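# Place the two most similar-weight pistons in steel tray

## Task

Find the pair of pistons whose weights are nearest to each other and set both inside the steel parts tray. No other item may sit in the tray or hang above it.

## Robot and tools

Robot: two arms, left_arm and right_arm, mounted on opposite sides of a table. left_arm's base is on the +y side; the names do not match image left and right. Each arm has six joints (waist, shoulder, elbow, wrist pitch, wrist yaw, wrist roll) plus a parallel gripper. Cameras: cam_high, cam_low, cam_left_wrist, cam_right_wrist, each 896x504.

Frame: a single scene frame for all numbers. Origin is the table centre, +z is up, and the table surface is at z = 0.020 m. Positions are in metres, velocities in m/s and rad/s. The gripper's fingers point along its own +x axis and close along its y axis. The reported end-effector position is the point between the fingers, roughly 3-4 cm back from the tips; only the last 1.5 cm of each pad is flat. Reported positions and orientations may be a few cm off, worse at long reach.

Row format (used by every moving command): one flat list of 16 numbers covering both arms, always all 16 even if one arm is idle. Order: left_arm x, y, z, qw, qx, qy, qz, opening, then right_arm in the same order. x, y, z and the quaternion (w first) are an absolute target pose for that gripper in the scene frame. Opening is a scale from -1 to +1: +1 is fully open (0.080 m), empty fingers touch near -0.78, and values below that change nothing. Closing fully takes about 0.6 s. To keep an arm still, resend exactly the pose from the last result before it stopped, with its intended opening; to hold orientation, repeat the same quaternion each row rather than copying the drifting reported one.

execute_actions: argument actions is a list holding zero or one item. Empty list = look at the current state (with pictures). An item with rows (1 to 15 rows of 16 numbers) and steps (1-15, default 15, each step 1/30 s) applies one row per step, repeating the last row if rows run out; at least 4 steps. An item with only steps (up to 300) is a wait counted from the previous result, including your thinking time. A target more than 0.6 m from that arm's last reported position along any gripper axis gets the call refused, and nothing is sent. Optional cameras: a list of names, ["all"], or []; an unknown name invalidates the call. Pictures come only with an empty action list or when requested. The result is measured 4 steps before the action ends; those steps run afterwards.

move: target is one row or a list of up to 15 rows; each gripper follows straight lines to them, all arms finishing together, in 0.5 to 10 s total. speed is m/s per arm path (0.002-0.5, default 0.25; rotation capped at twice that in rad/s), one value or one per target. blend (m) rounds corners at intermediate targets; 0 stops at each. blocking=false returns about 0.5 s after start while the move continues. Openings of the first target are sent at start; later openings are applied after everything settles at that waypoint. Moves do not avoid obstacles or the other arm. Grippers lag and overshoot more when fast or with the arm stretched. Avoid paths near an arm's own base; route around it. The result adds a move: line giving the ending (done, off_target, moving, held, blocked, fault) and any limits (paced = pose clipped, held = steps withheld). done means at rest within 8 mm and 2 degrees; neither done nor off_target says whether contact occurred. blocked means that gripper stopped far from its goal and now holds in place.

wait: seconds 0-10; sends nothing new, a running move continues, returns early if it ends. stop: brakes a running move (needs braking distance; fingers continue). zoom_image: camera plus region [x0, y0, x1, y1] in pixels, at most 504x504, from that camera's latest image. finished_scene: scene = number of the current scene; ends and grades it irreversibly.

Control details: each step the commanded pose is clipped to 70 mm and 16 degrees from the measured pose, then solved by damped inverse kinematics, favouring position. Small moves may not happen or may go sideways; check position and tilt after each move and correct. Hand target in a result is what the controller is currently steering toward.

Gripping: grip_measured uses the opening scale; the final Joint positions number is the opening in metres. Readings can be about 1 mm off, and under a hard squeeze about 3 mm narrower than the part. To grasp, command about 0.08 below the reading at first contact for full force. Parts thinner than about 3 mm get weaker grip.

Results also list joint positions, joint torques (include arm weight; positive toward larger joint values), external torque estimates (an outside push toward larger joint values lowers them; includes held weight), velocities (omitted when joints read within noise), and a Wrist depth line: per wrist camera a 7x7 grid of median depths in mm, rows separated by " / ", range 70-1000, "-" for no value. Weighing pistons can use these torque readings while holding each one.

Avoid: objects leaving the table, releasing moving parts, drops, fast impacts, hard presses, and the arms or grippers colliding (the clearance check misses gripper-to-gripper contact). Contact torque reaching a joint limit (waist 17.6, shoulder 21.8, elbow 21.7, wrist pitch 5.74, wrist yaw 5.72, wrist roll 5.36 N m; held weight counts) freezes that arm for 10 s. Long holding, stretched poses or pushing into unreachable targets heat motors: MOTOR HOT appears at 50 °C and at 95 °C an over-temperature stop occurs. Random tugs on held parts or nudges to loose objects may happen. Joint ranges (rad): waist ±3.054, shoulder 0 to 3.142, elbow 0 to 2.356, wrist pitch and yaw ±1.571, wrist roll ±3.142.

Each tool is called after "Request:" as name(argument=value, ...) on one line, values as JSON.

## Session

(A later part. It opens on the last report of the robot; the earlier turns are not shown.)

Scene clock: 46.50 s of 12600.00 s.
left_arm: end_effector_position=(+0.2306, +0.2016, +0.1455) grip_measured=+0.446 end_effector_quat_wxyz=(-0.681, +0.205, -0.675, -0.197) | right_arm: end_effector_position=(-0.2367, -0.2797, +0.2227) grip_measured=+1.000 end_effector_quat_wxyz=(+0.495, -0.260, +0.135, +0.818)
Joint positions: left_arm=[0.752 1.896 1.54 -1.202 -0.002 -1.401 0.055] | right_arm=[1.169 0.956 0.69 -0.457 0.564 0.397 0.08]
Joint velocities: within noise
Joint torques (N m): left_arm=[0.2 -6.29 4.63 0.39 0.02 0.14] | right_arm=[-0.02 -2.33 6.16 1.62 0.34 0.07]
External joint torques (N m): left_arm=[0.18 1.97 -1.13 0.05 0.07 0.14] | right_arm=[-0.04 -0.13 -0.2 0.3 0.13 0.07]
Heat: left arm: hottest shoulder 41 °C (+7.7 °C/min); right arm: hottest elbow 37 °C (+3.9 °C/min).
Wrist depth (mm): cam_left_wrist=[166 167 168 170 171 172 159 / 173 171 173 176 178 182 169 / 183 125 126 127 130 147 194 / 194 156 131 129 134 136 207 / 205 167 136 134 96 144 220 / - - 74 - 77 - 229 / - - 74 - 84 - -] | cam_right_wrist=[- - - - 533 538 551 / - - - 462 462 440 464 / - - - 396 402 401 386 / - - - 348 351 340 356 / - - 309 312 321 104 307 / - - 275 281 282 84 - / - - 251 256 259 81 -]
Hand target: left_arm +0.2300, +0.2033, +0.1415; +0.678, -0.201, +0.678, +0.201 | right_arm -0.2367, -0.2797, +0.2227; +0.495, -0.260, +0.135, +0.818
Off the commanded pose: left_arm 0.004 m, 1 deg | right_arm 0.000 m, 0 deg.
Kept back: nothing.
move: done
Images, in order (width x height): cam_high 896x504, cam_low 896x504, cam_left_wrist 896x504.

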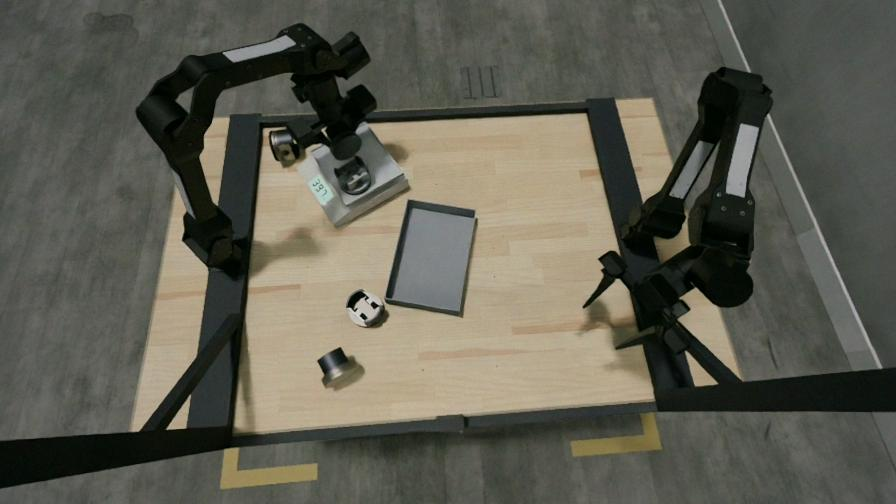

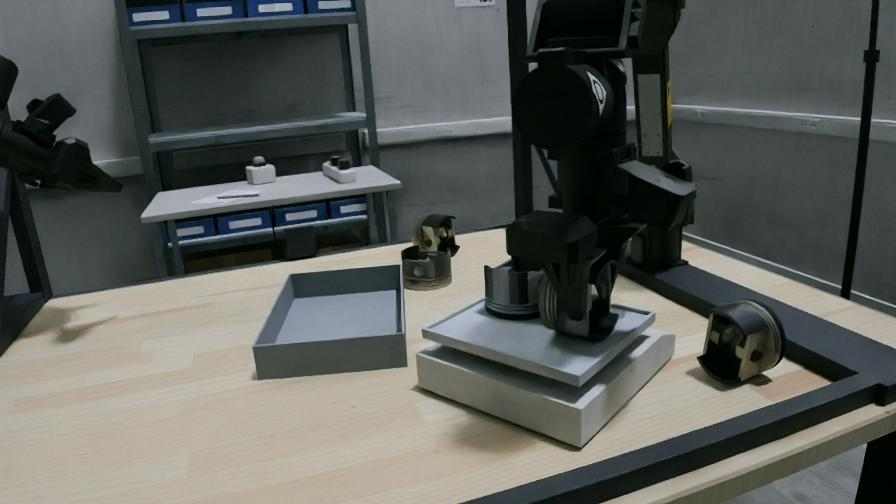

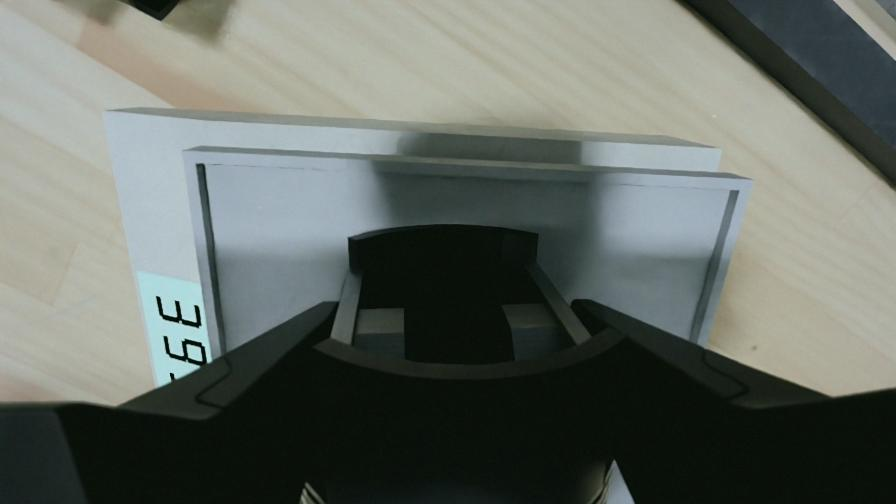

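Request:
move(target=[[0.230, 0.2032, 0.1415, 0.6780, -0.2008, 0.6780, 0.2008, 0.52, -0.2367, -0.2797, 0.2227, 0.495, -0.260, 0.135, 0.818, 1]], speed=0.05, cameras=["cam_high","cam_left_wrist"])

Request:
zoom_image(camera="cam_high", region=[290, 160, 350, 220])

Scene clock: 47.43 s of 12600.00 s.
left_arm: end_effector_position=(+0.2306, +0.2016, +0.1455) grip_measured=+0.517 end_effector_quat_wxyz=(-0.681, +0.205, -0.675, -0.197) | right_arm: end_effector_position=(-0.2367, -0.2797, +0.2227) grip_measured=+1.000 end_effector_quat_wxyz=(+0.495, -0.260, +0.135, +0.818)
Joint positions: left_arm=[0.752 1.896 1.54 -1.202 -0.002 -1.401 0.058] | right_arm=[1.169 0.956 0.69 -0.457 0.564 0.397 0.08]
Joint velocities: within noise
Joint torques (N m): left_arm=[0.22 -6.35 4.65 0.39 0.02 0.13] | right_arm=[0.12 -2.32 5.88 1.58 0.35 0.05]
External joint torques (N m): left_arm=[0.22 1.83 -1.02 0.08 0.08 0.13] | right_arm=[0.11 -0.07 -0.57 0.24 0.13 0.04]
Heat: left arm: hottest shoulder 41 °C (+7.6 °C/min); right arm: hottest elbow 37 °C (+3.8 °C/min).
Wrist depth (mm): cam_left_wrist=[166 167 168 170 171 172 158 / 173 172 173 177 178 182 169 / 183 125 126 127 129 147 194 / 194 156 131 129 133 136 206 / 205 168 125 134 95 143 219 / - - - - 79 75 229 / - - 75 - - - -] | cam_right_wrist=[- - - - 532 547 546 / - - - 456 465 441 463 / - - - 398 402 403 384 / - - - 348 351 337 357 / - - 308 312 319 104 305 / - - 274 282 281 84 - / - - 252 257 258 81 -]
Hand target: left_arm +0.2300, +0.2033, +0.1415; +0.678, -0.201, +0.678, +0.201 | right_arm -0.2367, -0.2797, +0.2227; +0.495, -0.260, +0.135, +0.818
Off the commanded pose: left_arm 0.004 m, 1 deg | right_arm 0.000 m, 0 deg.
Kept back: nothing.
move: done
Images, in order (width x height): cam_high 896x504, cam_left_wrist 896x504.

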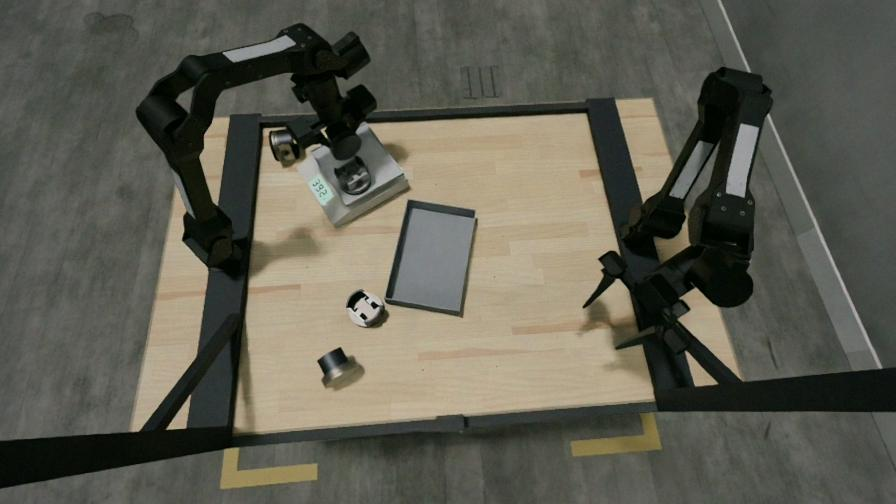

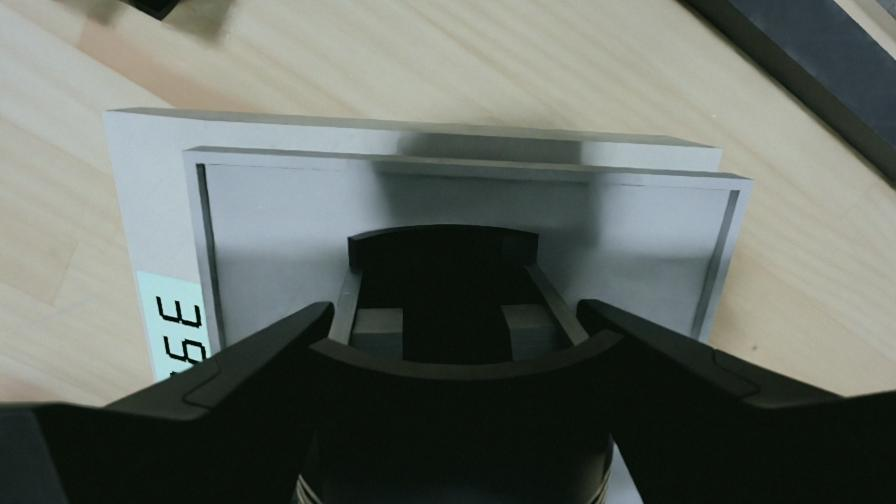

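Scaled by 8.400.

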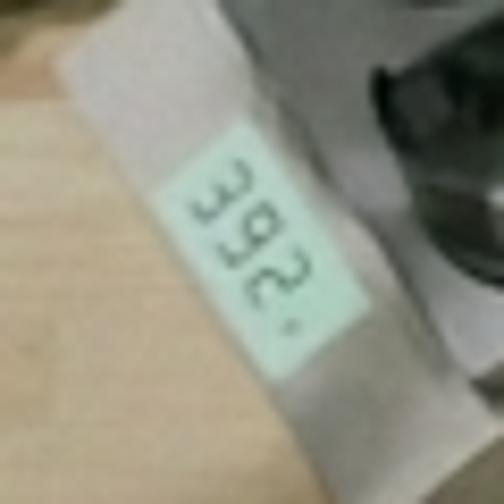

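Request:
wait(seconds=0.7, cameras=["cam_high"])

Request:
zoom_image(camera="cam_high", region=[290, 160, 350, 220])

Scene clock: 48.27 s of 12600.00 s.
left_arm: end_effector_position=(+0.2306, +0.2016, +0.1455) grip_measured=+0.517 end_effector_quat_wxyz=(-0.681, +0.205, -0.675, -0.197) | right_arm: end_effector_position=(-0.2367, -0.2797, +0.2227) grip_measured=+1.000 end_effector_quat_wxyz=(+0.495, -0.260, +0.135, +0.818)
Joint positions: left_arm=[0.752 1.896 1.54 -1.202 -0.002 -1.401 0.058] | right_arm=[1.169 0.956 0.69 -0.457 0.564 0.397 0.08]
Joint velocities: within noise
Joint torques (N m): left_arm=[0.2 -6.33 4.64 0.39 0.02 0.13] | right_arm=[-0.06 -2.53 6 1.6 0.32 0.08]
External joint torques (N m): left_arm=[0.12 1.84 -1.04 0.07 0.08 0.14] | right_arm=[-0.06 -0.36 -0.29 0.31 0.1 0.07]
Heat: left arm: hottest shoulder 41 °C (+7.5 °C/min); right arm: hottest elbow 37 °C (+3.7 °C/min).
Wrist depth (mm): cam_left_wrist=[165 166 168 170 172 172 159 / 172 172 174 176 179 181 169 / 182 125 126 127 129 147 194 / 194 156 131 129 133 135 206 / 206 168 125 134 95 143 219 / - - 74 - 79 75 229 / - - 75 - - - -] | cam_right_wrist=[- - - - 527 541 551 / - - - 462 462 440 463 / - - - 398 402 404 383 / - - - 350 352 340 354 / - - 309 311 319 104 305 / - - 273 281 283 84 - / - - 252 257 257 81 -]
Hand target: left_arm +0.2300, +0.2033, +0.1415; +0.678, -0.201, +0.678, +0.201 | right_arm -0.2367, -0.2797, +0.2227; +0.495, -0.260, +0.135, +0.818
Off the commanded pose: left_arm 0.004 m, 1 deg | right_arm 0.000 m, 0 deg.
Steps of this call (1-25: nothing new was sent). Readings (end_effector_position of left_arm | right_arm):
1: (+0.2306, +0.2016, +0.1455) | (-0.2367, -0.2797, +0.2227)
2: (+0.2306, +0.2016, +0.1455) | (-0.2367, -0.2797, +0.2227)
4: (+0.2306, +0.2016, +0.1455) | (-0.2367, -0.2797, +0.2227)
8: (+0.2306, +0.2016, +0.1455) | (-0.2367, -0.2797, +0.2227)
25: the state above
Images, in order (width x height): cam_high 896x504.

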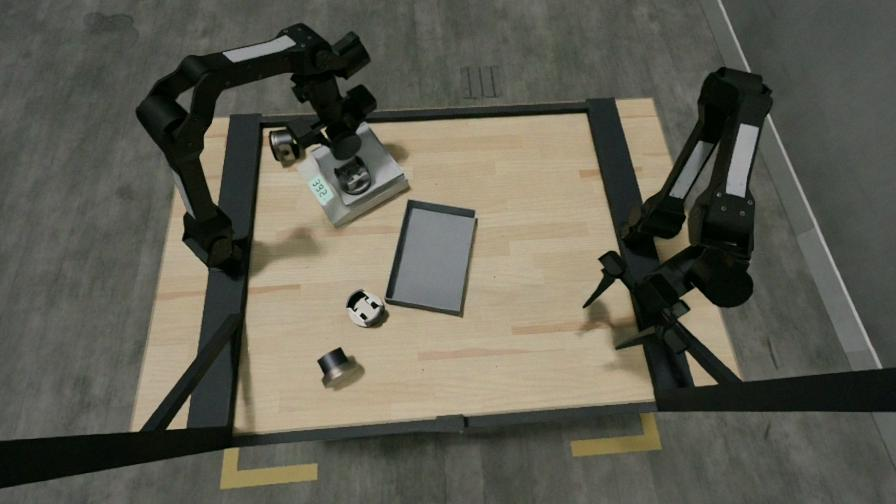

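Scaled by 8.400.

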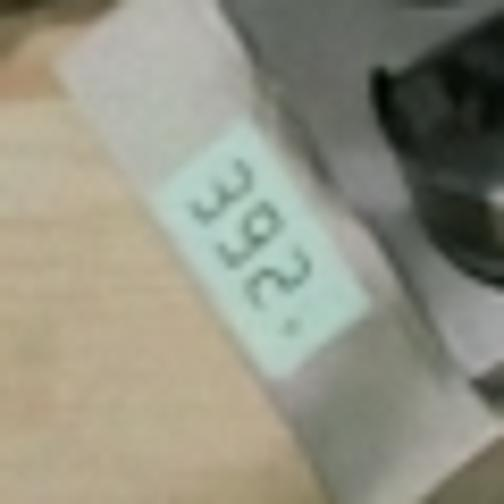

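Request:
move(target=[[0.230, 0.2032, 0.1415, 0.6780, -0.2008, 0.6780, 0.2008, 0.1, -0.2367, -0.2797, 0.2227, 0.495, -0.260, 0.135, 0.818, 1],[0.228, 0.2, 0.2, 0.6780, -0.2008, 0.6780, 0.2008, 0.1, -0.2367, -0.2797, 0.2227, 0.495, -0.260, 0.135, 0.818, 1],[0.12, 0.08, 0.21, 0.7071, 0, 0.7071, 0, 0.1, -0.2367, -0.2797, 0.2227, 0.495, -0.260, 0.135, 0.818, 1],[0.0426, 0.006, 0.15, 0.7012, 0.0911, 0.7012, -0.0911, 0.1, -0.2367, -0.2797, 0.2227, 0.495, -0.260, 0.135, 0.818, 1]], speed=[0.1,0.2,0.35,0.3], blend=[0,0.02,0.04,0])

Scene clock: 51.93 s of 12600.00 s.
left_arm: end_effector_position=(+0.0412, +0.0078, +0.1506) grip_measured=+0.311 end_effector_quat_wxyz=(+0.701, +0.091, +0.701, -0.090) | right_arm: end_effector_position=(-0.2367, -0.2797, +0.2227) grip_measured=+1.000 end_effector_quat_wxyz=(+0.495, -0.260, +0.135, +0.818)
Joint positions: left_arm=[0.122 2.384 2.322 -1.511 0 -1.197 0.049] | right_arm=[1.169 0.956 0.69 -0.457 0.564 0.397 0.08]
Joint velocities: within noise
Joint torques (N m): left_arm=[0.18 -9.05 6.81 0.22 -0.05 0.14] | right_arm=[0.23 -2.32 6.04 1.54 0.32 0.05]
External joint torques (N m): left_arm=[0.02 2.17 1.19 -0.09 0.01 0.14] | right_arm=[0.21 -0.06 -0.41 0.2 0.09 0.05]
Heat: left arm: hottest shoulder 41 °C (+6.9 °C/min); right arm: hottest elbow 37 °C (+3.5 °C/min).
Wrist depth (mm): cam_left_wrist=[134 167 169 170 171 171 172 / 158 177 176 177 178 177 181 / 187 187 184 187 187 186 192 / 198 199 190 130 197 197 203 / 210 209 - 135 95 202 217 / 218 - - - - - 229 / - - 74 - - - -] | cam_right_wrist=[- - - - 528 536 542 / - - - 460 461 444 460 / - - - 397 402 399 384 / - - - 349 353 339 355 / - - 310 313 318 104 305 / - - 273 282 282 85 - / - - 252 258 258 81 -]
Hand target: left_arm +0.0426, +0.0061, +0.1499; +0.701, +0.091, +0.701, -0.091 | right_arm -0.2367, -0.2797, +0.2227; +0.495, -0.260, +0.135, +0.818
Off the commanded pose: left_arm 0.002 m, 0 deg | right_arm 0.000 m, 0 deg.
Kept back: nothing.
move: done

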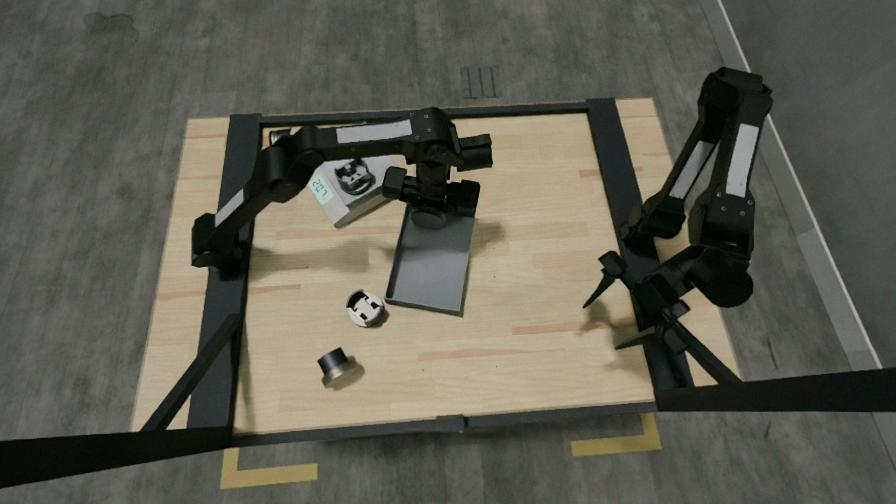

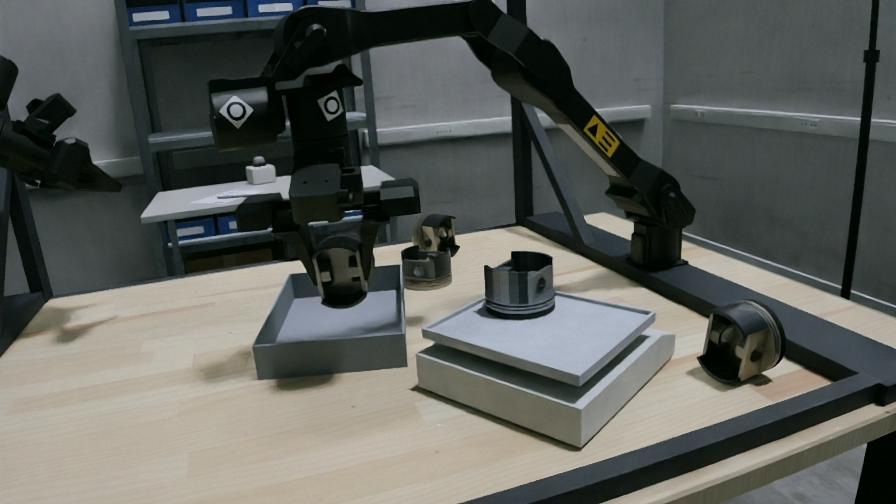

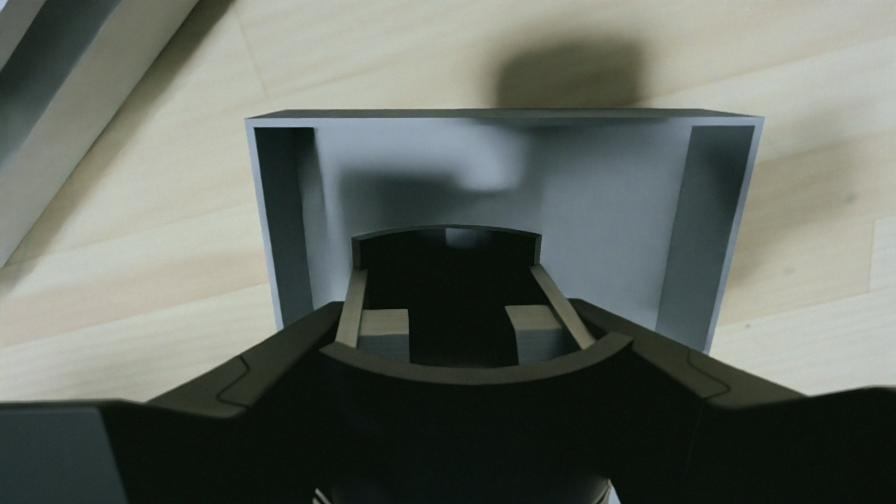

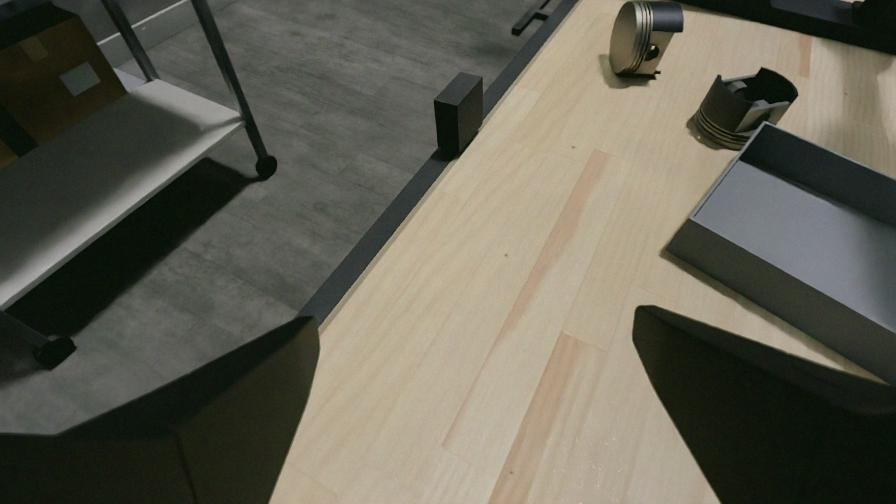

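Request:
move(target=[[0.038, -0.0055, 0.14, 0.7012, 0.0911, 0.7012, -0.0911, 0.1, -0.2367, -0.2797, 0.2227, 0.495, -0.260, 0.135, 0.818, 1],[0.038, -0.0055, 0.088, 0.7012, 0.0911, 0.7012, -0.0911, 0.1, -0.2367, -0.2797, 0.2227, 0.495, -0.260, 0.135, 0.818, 1]], speed=[0.15,0.12], blend=[0.01,0], cameras=["cam_left_wrist"])

Scene clock: 53.10 s of 12600.00 s.
left_arm: end_effector_position=(+0.0393, -0.0071, +0.0915) grip_measured=+0.311 end_effector_quat_wxyz=(+0.702, +0.088, +0.700, -0.095) | right_arm: end_effector_position=(-0.2367, -0.2797, +0.2227) grip_measured=+1.000 end_effector_quat_wxyz=(+0.495, -0.260, +0.135, +0.818)
Joint positions: left_arm=[0.115 2.429 2.166 -1.299 0 -1.202 0.049] | right_arm=[1.169 0.956 0.69 -0.457 0.564 0.397 0.08]
Joint velocities: within noise
Joint torques (N m): left_arm=[-0.3 -9.97 4.55 0.41 -0.05 -0.12] | right_arm=[-0.03 -2.35 6.01 1.59 0.33 0.07]
External joint torques (N m): left_arm=[-0.37 1.62 -1.17 0.08 0 -0.12] | right_arm=[-0.04 -0.14 -0.42 0.25 0.11 0.07]
Heat: left arm: hottest shoulder 41 °C (+6.8 °C/min); right arm: hottest elbow 37 °C (+3.4 °C/min).
Wrist depth (mm): cam_left_wrist=[113 114 115 115 116 117 118 / 119 120 119 120 122 122 124 / - 115 126 126 127 122 104 / - 130 131 130 133 133 115 / - 132 - 135 95 138 145 / - - - - - - 155 / - - 74 - - - -] | cam_right_wrist=[- - - - 530 532 544 / - - - 459 463 443 465 / - - - 397 397 404 382 / - - - 350 348 339 352 / - - 310 310 320 104 305 / - - 274 281 281 84 - / - - 252 257 258 81 -]
Hand target: left_arm +0.0379, -0.0055, +0.0880; +0.701, +0.091, +0.701, -0.091 | right_arm -0.2367, -0.2797, +0.2227; +0.495, -0.260, +0.135, +0.818
Off the commanded pose: left_arm 0.004 m, 1 deg | right_arm 0.000 m, 0 deg.
Kept back: nothing.
move: done; blend cut to 0.008 m at target 1
Images, in order (width x height): cam_left_wrist 896x504.

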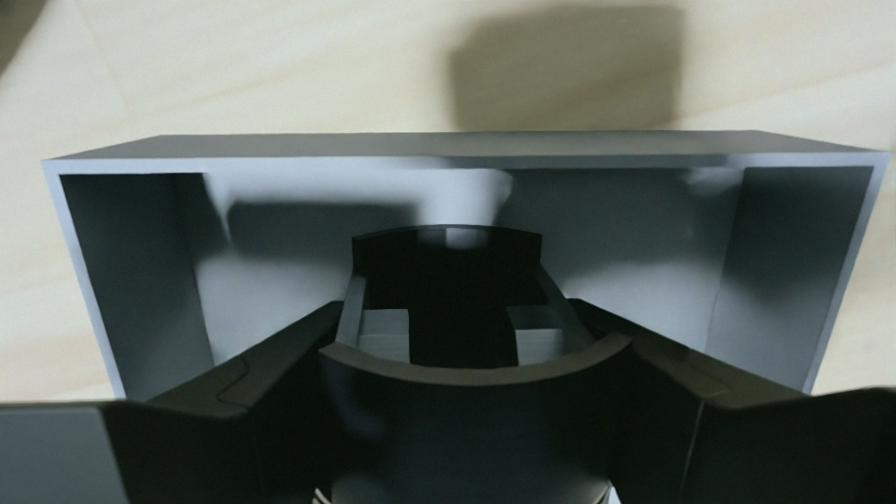

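Request:
move(target=[[0.038, -0.0055, 0.0825, 0.7012, 0.0911, 0.7012, -0.0911, 0.1, -0.2367, -0.2797, 0.2227, 0.495, -0.260, 0.135, 0.818, 1],[0.038, -0.0055, 0.0825, 0.7012, 0.0911, 0.7012, -0.0911, 0.4, -0.2367, -0.2797, 0.2227, 0.495, -0.260, 0.135, 0.818, 1],[0.038, -0.0055, 0.0825, 0.7012, 0.0911, 0.7012, -0.0911, 0.7, -0.2367, -0.2797, 0.2227, 0.495, -0.260, 0.135, 0.818, 1],[0.038, -0.0055, 0.16, 0.7012, 0.0911, 0.7012, -0.0911, 0.7, -0.2367, -0.2797, 0.2227, 0.495, -0.260, 0.135, 0.818, 1],[-0.148, 0.162, 0.15, 0.2706, 0.6533, 0.2706, -0.6533, 0.65, -0.2367, -0.2797, 0.2227, 0.495, -0.260, 0.135, 0.818, 1]], speed=[0.05,0.05,0.05,0.12,0.4], blend=[0,0,0,0.02,0])

Scene clock: 59.93 s of 12600.00 s.
left_arm: end_effector_position=(-0.1482, +0.1594, +0.1498) grip_measured=+0.653 end_effector_quat_wxyz=(+0.273, +0.652, +0.272, -0.652) | right_arm: end_effector_position=(-0.2367, -0.2797, +0.2227) grip_measured=+1.000 end_effector_quat_wxyz=(+0.495, -0.260, +0.135, +0.818)
Joint positions: left_arm=[-0.414 1.812 1.449 -1.207 -0.001 0.36 0.064] | right_arm=[1.169 0.956 0.69 -0.457 0.564 0.397 0.08]
Joint velocities: within noise
Joint torques (N m): left_arm=[-0.25 -7.6 4.25 0.46 0.05 0.15] | right_arm=[0.09 -2.31 6.03 1.56 0.32 0.08]
External joint torques (N m): left_arm=[-0.29 0.05 -1.49 0.12 0.04 0.15] | right_arm=[0.1 -0.13 -0.32 0.25 0.1 0.08]
Heat: left arm: hottest shoulder 43 °C (+8.0 °C/min); right arm: hottest elbow 38 °C (+4.0 °C/min).
Wrist depth (mm): cam_left_wrist=[164 166 171 173 176 175 123 / 174 176 179 181 186 183 125 / 183 186 187 174 195 200 130 / 194 196 203 182 209 211 215 / 203 208 210 180 215 220 229 / - - 227 233 236 80 241 / - - 244 250 254 81 -] | cam_right_wrist=[- - - - 532 538 531 / - - - 458 463 441 462 / - - - 396 401 402 381 / - - - 348 351 340 354 / - - 309 312 321 104 303 / - - 276 282 283 84 - / - - 252 258 257 81 -]
Hand target: left_arm -0.1480, +0.1620, +0.1500; +0.271, +0.653, +0.271, -0.653 | right_arm -0.2367, -0.2797, +0.2227; +0.495, -0.260, +0.135, +0.818
Off the commanded pose: left_arm 0.003 m, 0 deg | right_arm 0.000 m, 0 deg.
Kept back: nothing.
move: done

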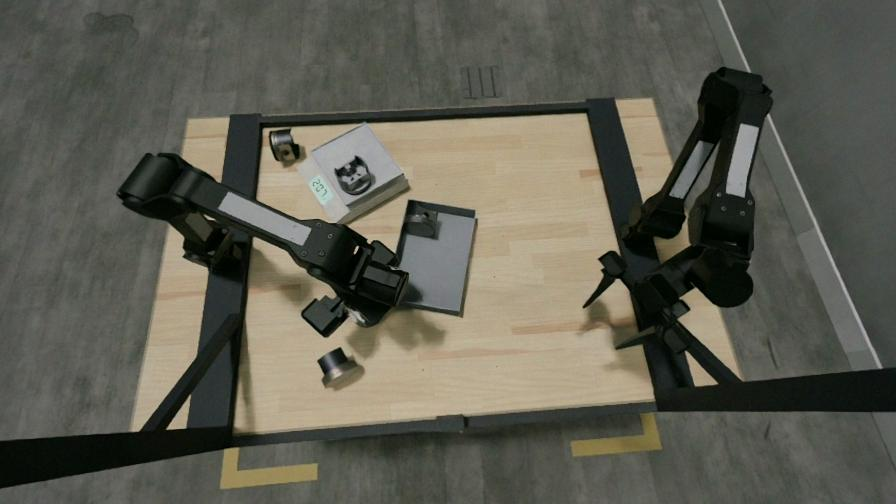

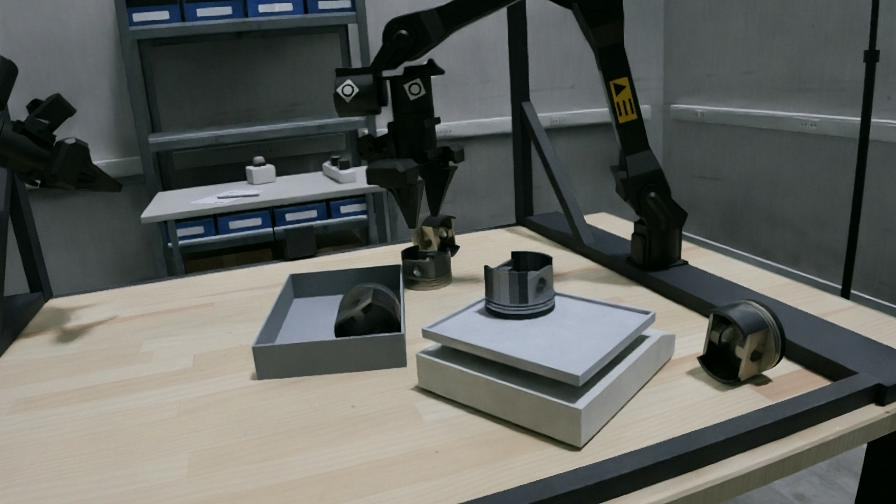

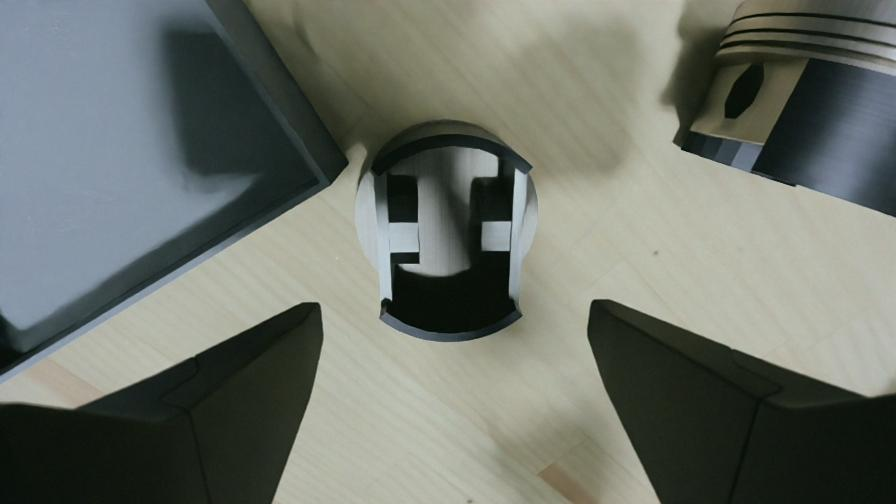

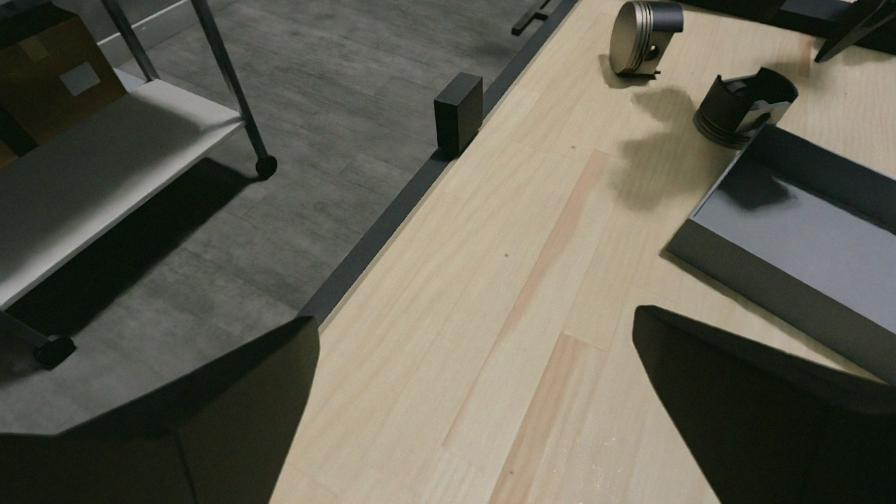

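Request:
move(target=[[-0.148, 0.163, 0.0765, 0.2706, 0.6533, 0.2706, -0.6533, 0.65, -0.2367, -0.2797, 0.2227, 0.495, -0.260, 0.135, 0.818, 1],[-0.148, 0.163, 0.0765, 0.2706, 0.6533, 0.2706, -0.6533, 0.1, -0.2367, -0.2797, 0.2227, 0.495, -0.260, 0.135, 0.818, 1],[-0.148, 0.163, 0.16, 0.2706, 0.6533, 0.2706, -0.6533, 0.1, -0.2367, -0.2797, 0.2227, 0.495, -0.260, 0.135, 0.818, 1],[-0.0817, 0.0245, 0.15, 0.4353, 0.5572, 0.4353, -0.5572, 0.1, -0.2367, -0.2797, 0.2227, 0.495, -0.260, 0.135, 0.818, 1],[-0.0817, 0.0245, 0.115, 0.4353, 0.5572, 0.4353, -0.5572, 0.1, -0.2367, -0.2797, 0.2227, 0.495, -0.260, 0.135, 0.818, 1]], speed=[0.15,0.05,0.2,0.3,0.15], blend=[0,0,0.03,0.01,0], cameras=["cam_left_wrist","cam_low"])

Scene clock: 63.80 s of 12600.00 s.
left_arm: end_effector_position=(-0.0814, +0.0235, +0.1178) grip_measured=+0.309 end_effector_quat_wxyz=(+0.436, +0.556, +0.433, -0.560) | right_arm: end_effector_position=(-0.2367, -0.2797, +0.2227) grip_measured=+1.000 end_effector_quat_wxyz=(+0.495, -0.260, +0.135, +0.818)
Joint positions: left_arm=[-0.15 2.281 2.015 -1.297 0 0.092 0.049] | right_arm=[1.169 0.956 0.69 -0.457 0.564 0.397 0.08]
Joint velocities: within noise
Joint torques (N m): left_arm=[-0.18 -9.2 4.89 0.45 0 -0.13] | right_arm=[0.02 -2.27 6 1.57 0.36 0.07]
External joint torques (N m): left_arm=[-0.17 1.53 -0.81 0.1 -0.01 -0.13] | right_arm=[0.01 -0.06 -0.41 0.24 0.14 0.07]
Heat: left arm: hottest shoulder 43 °C (+7.0 °C/min); right arm: hottest elbow 38 °C (+3.0 °C/min).
Wrist depth (mm): cam_left_wrist=[- 135 136 138 140 133 145 / 140 143 144 145 147 126 154 / 149 150 150 89 155 135 162 / 159 159 101 113 162 155 174 / - 164 95 119 97 178 186 / - - 96 125 101 - 194 / - - 96 106 99 - -] | cam_right_wrist=[- - - - 535 536 264 / - - - 463 460 468 275 / - - - 396 400 400 316 / - - - 348 353 339 339 / - - 311 311 321 104 306 / - - 274 280 283 85 - / - - 253 258 258 81 -]
Hand target: left_arm -0.0818, +0.0245, +0.1151; +0.435, +0.557, +0.435, -0.557 | right_arm -0.2367, -0.2797, +0.2227; +0.495, -0.260, +0.135, +0.818
Off the commanded pose: left_arm 0.003 m, 0 deg | right_arm 0.000 m, 0 deg.
Kept back: nothing.
move: done
Images, in order (width x height): cam_low 896x504, cam_left_wrist 896x504.

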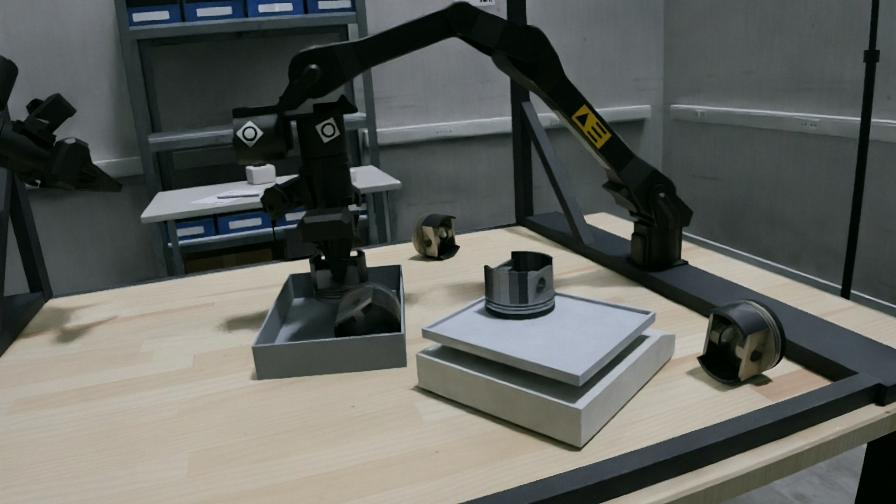

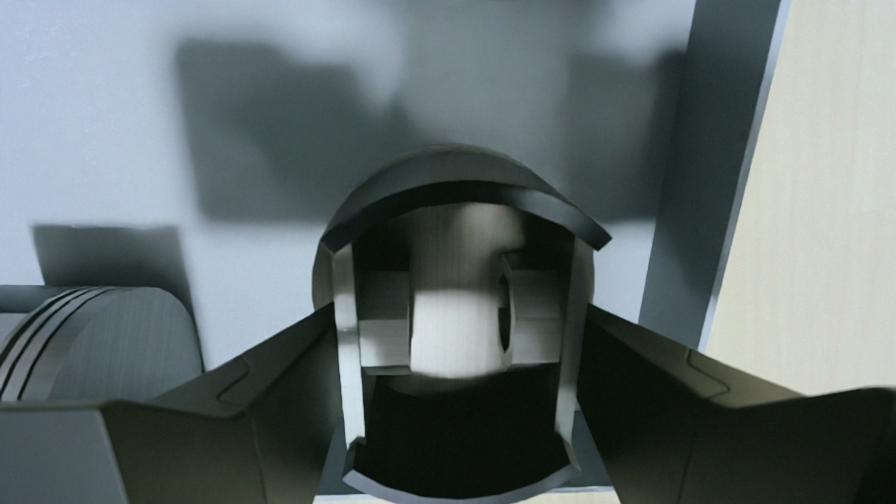

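Request:
move(target=[[-0.0865, 0.0257, 0.105, 0.4353, 0.5572, 0.4353, -0.5572, 0.1, -0.2367, -0.2797, 0.2227, 0.495, -0.260, 0.135, 0.818, 1],[-0.0865, 0.0257, 0.0835, 0.4353, 0.5572, 0.4353, -0.5572, 0.1, -0.2367, -0.2797, 0.2227, 0.495, -0.260, 0.135, 0.818, 1]], speed=[0.1,0.06], blend=[0.005,0], cameras=["cam_left_wrist"])

Scene clock: 64.90 s of 12600.00 s.
left_arm: end_effector_position=(-0.0859, +0.0235, +0.0886) grip_measured=+0.309 end_effector_quat_wxyz=(+0.438, +0.554, +0.432, -0.561) | right_arm: end_effector_position=(-0.2367, -0.2797, +0.2227) grip_measured=+1.000 end_effector_quat_wxyz=(+0.495, -0.260, +0.135, +0.818)
Joint positions: left_arm=[-0.159 2.289 1.912 -1.179 0 0.081 0.049] | right_arm=[1.169 0.956 0.69 -0.457 0.564 0.397 0.08]
Joint velocities: within noise
Joint torques (N m): left_arm=[-0.26 -8.78 4.69 0.4 0 -0.12] | right_arm=[0.07 -2.39 5.97 1.56 0.32 0.05]
External joint torques (N m): left_arm=[-0.33 2.13 -1.12 -0.01 0 -0.12] | right_arm=[0.08 -0.18 -0.4 0.25 0.1 0.05]
Heat: left arm: hottest shoulder 43 °C (+7.0 °C/min); right arm: hottest elbow 38 °C (+3.0 °C/min).
Wrist depth (mm): cam_left_wrist=[110 110 111 112 113 115 118 / 114 116 117 118 121 119 100 / 120 120 122 89 126 126 133 / 129 130 101 113 132 134 141 / 135 137 95 119 97 119 150 / - - 97 125 101 - 158 / - - 96 106 - - -] | cam_right_wrist=[- - - - 525 542 545 / - - - 460 467 456 281 / - - - 394 402 402 329 / - - - 348 353 339 331 / - - 309 310 318 104 307 / - - 274 282 284 85 - / - - 251 258 256 81 -]
Hand target: left_arm -0.0865, +0.0257, +0.0835; +0.435, +0.557, +0.435, -0.557 | right_arm -0.2367, -0.2797, +0.2227; +0.495, -0.260, +0.135, +0.818
Off the commanded pose: left_arm 0.006 m, 1 deg | right_arm 0.000 m, 0 deg.
Kept back: nothing.
move: done
Images, in order (width x height): cam_left_wrist 896x504.

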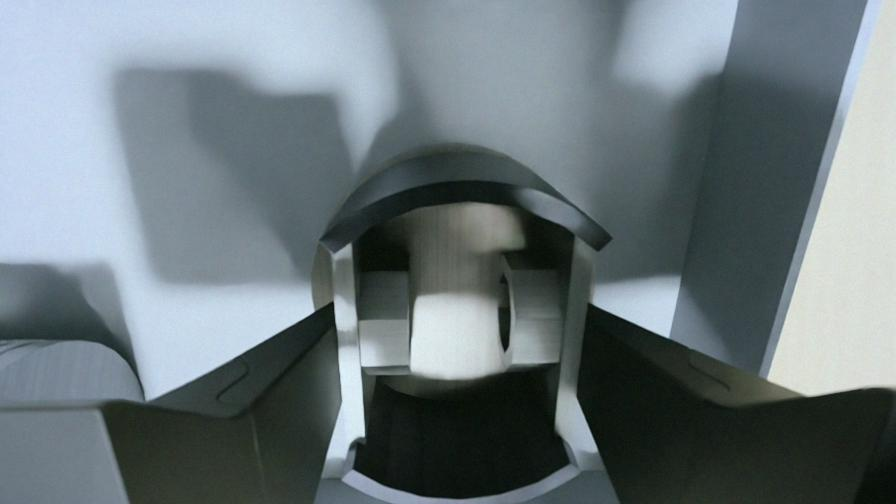

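Request:
move(target=[[-0.0865, 0.0257, 0.082, 0.4353, 0.5572, 0.4353, -0.5572, 0.1, -0.2367, -0.2797, 0.2227, 0.495, -0.260, 0.135, 0.818, 1],[-0.0865, 0.0257, 0.082, 0.4353, 0.5572, 0.4353, -0.5572, 0.35, -0.2367, -0.2797, 0.2227, 0.495, -0.260, 0.135, 0.818, 1],[-0.0865, 0.0257, 0.082, 0.4353, 0.5572, 0.4353, -0.5572, 0.6, -0.2367, -0.2797, 0.2227, 0.495, -0.260, 0.135, 0.818, 1],[-0.0865, 0.0257, 0.16, 0.4353, 0.5572, 0.4353, -0.5572, 0.6, -0.2367, -0.2797, 0.2227, 0.495, -0.260, 0.135, 0.818, 1],[-0.06, 0.2, 0.22, 0.5, 0.5, 0.5, -0.5, 1, -0.2367, -0.2797, 0.2227, 0.495, -0.260, 0.135, 0.818, 1]], speed=[0.05,0.05,0.05,0.12,0.3], blend=[0,0,0,0.02,0])

Scene clock: 69.87 s of 12600.00 s.
left_arm: end_effector_position=(-0.0595, +0.1972, +0.2212) grip_measured=+1.000 end_effector_quat_wxyz=(+0.501, +0.498, +0.499, -0.502) | right_arm: end_effector_position=(-0.2367, -0.2797, +0.2227) grip_measured=+1.000 end_effector_quat_wxyz=(+0.495, -0.260, +0.135, +0.818)
Joint positions: left_arm=[-0.169 1.569 1.46 -1.455 0 -0.174 0.08] | right_arm=[1.169 0.956 0.69 -0.457 0.564 0.397 0.08]
Joint velocities: within noise
Joint torques (N m): left_arm=[-0.42 -5.43 4.28 0.31 -0.02 -0.13] | right_arm=[0.13 -2.46 6.03 1.59 0.33 0.07]
External joint torques (N m): left_arm=[-0.38 0.2 -1.42 -0.07 -0.02 -0.13] | right_arm=[0.12 -0.24 -0.38 0.26 0.11 0.07]
Heat: left arm: hottest shoulder 44 °C (+8.0 °C/min); right arm: hottest elbow 38 °C (+3.0 °C/min).
Wrist depth (mm): cam_left_wrist=[219 236 239 241 244 246 249 / 210 246 250 254 256 261 263 / 199 245 264 268 270 274 230 / 232 247 279 283 288 291 221 / 256 287 296 301 304 301 316 / - - 315 322 326 88 - / - - 336 339 339 79 -] | cam_right_wrist=[- - - - 524 539 547 / - - - 456 461 470 469 / - - - 396 399 401 372 / - - - 347 350 338 337 / - - 309 312 320 104 306 / - - 274 282 283 85 - / - - 252 256 258 81 -]
Hand target: left_arm -0.0600, +0.2000, +0.2200; +0.500, +0.500, +0.500, -0.500 | right_arm -0.2367, -0.2797, +0.2227; +0.495, -0.260, +0.135, +0.818
Off the commanded pose: left_arm 0.003 m, 0 deg | right_arm 0.000 m, 0 deg.
Kept back: nothing.
move: done

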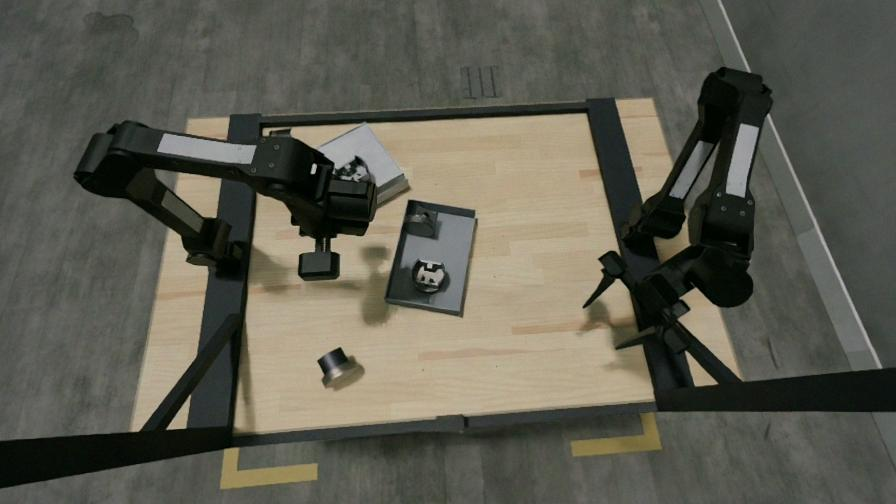

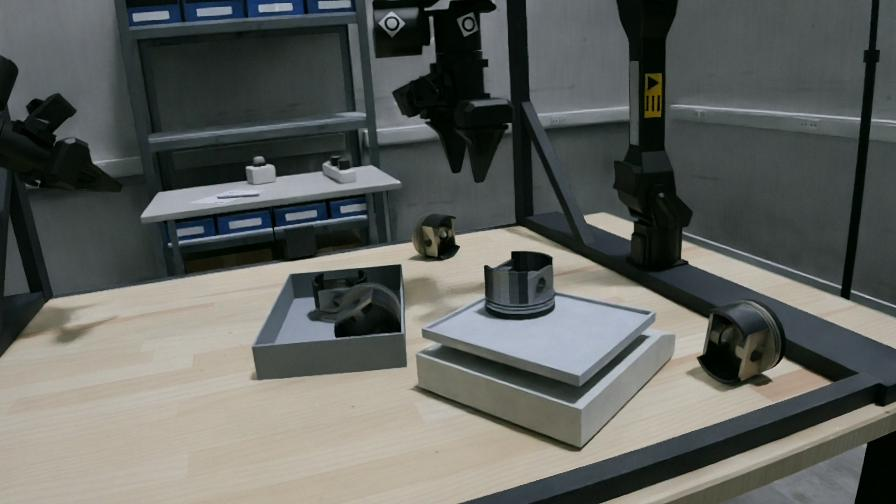

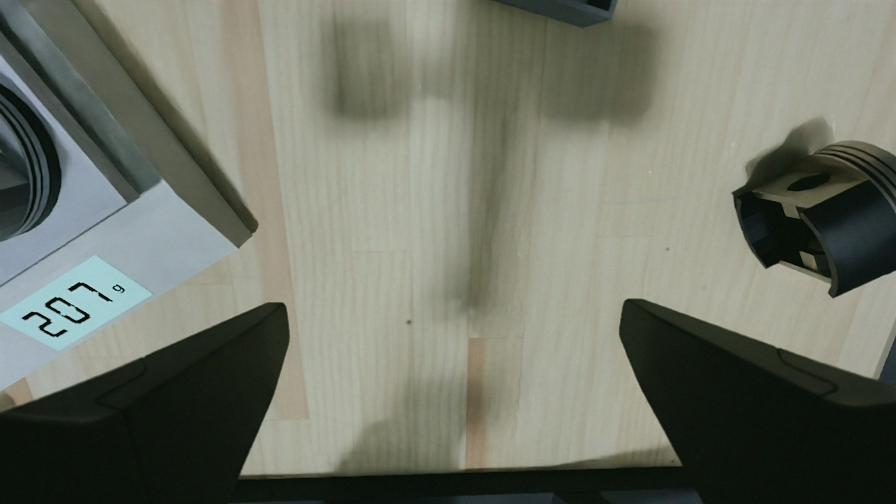

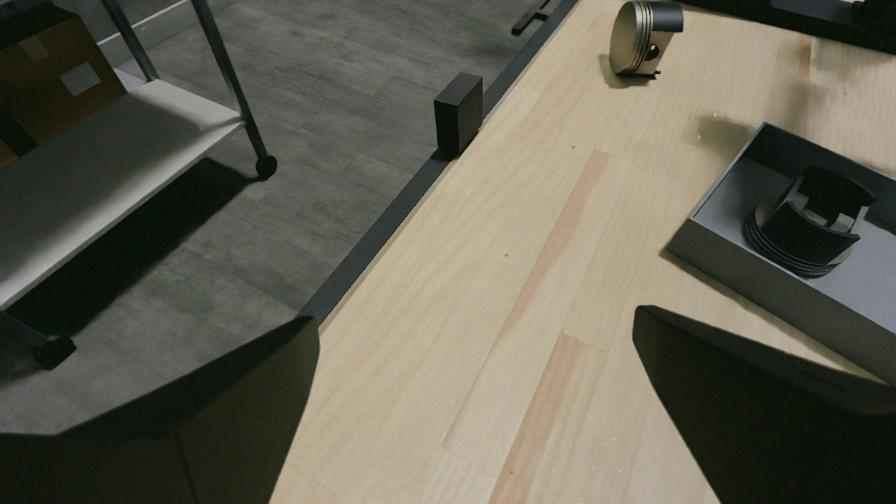

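Request:
finished_scene(scene=2)

The scene is finished: the task was done.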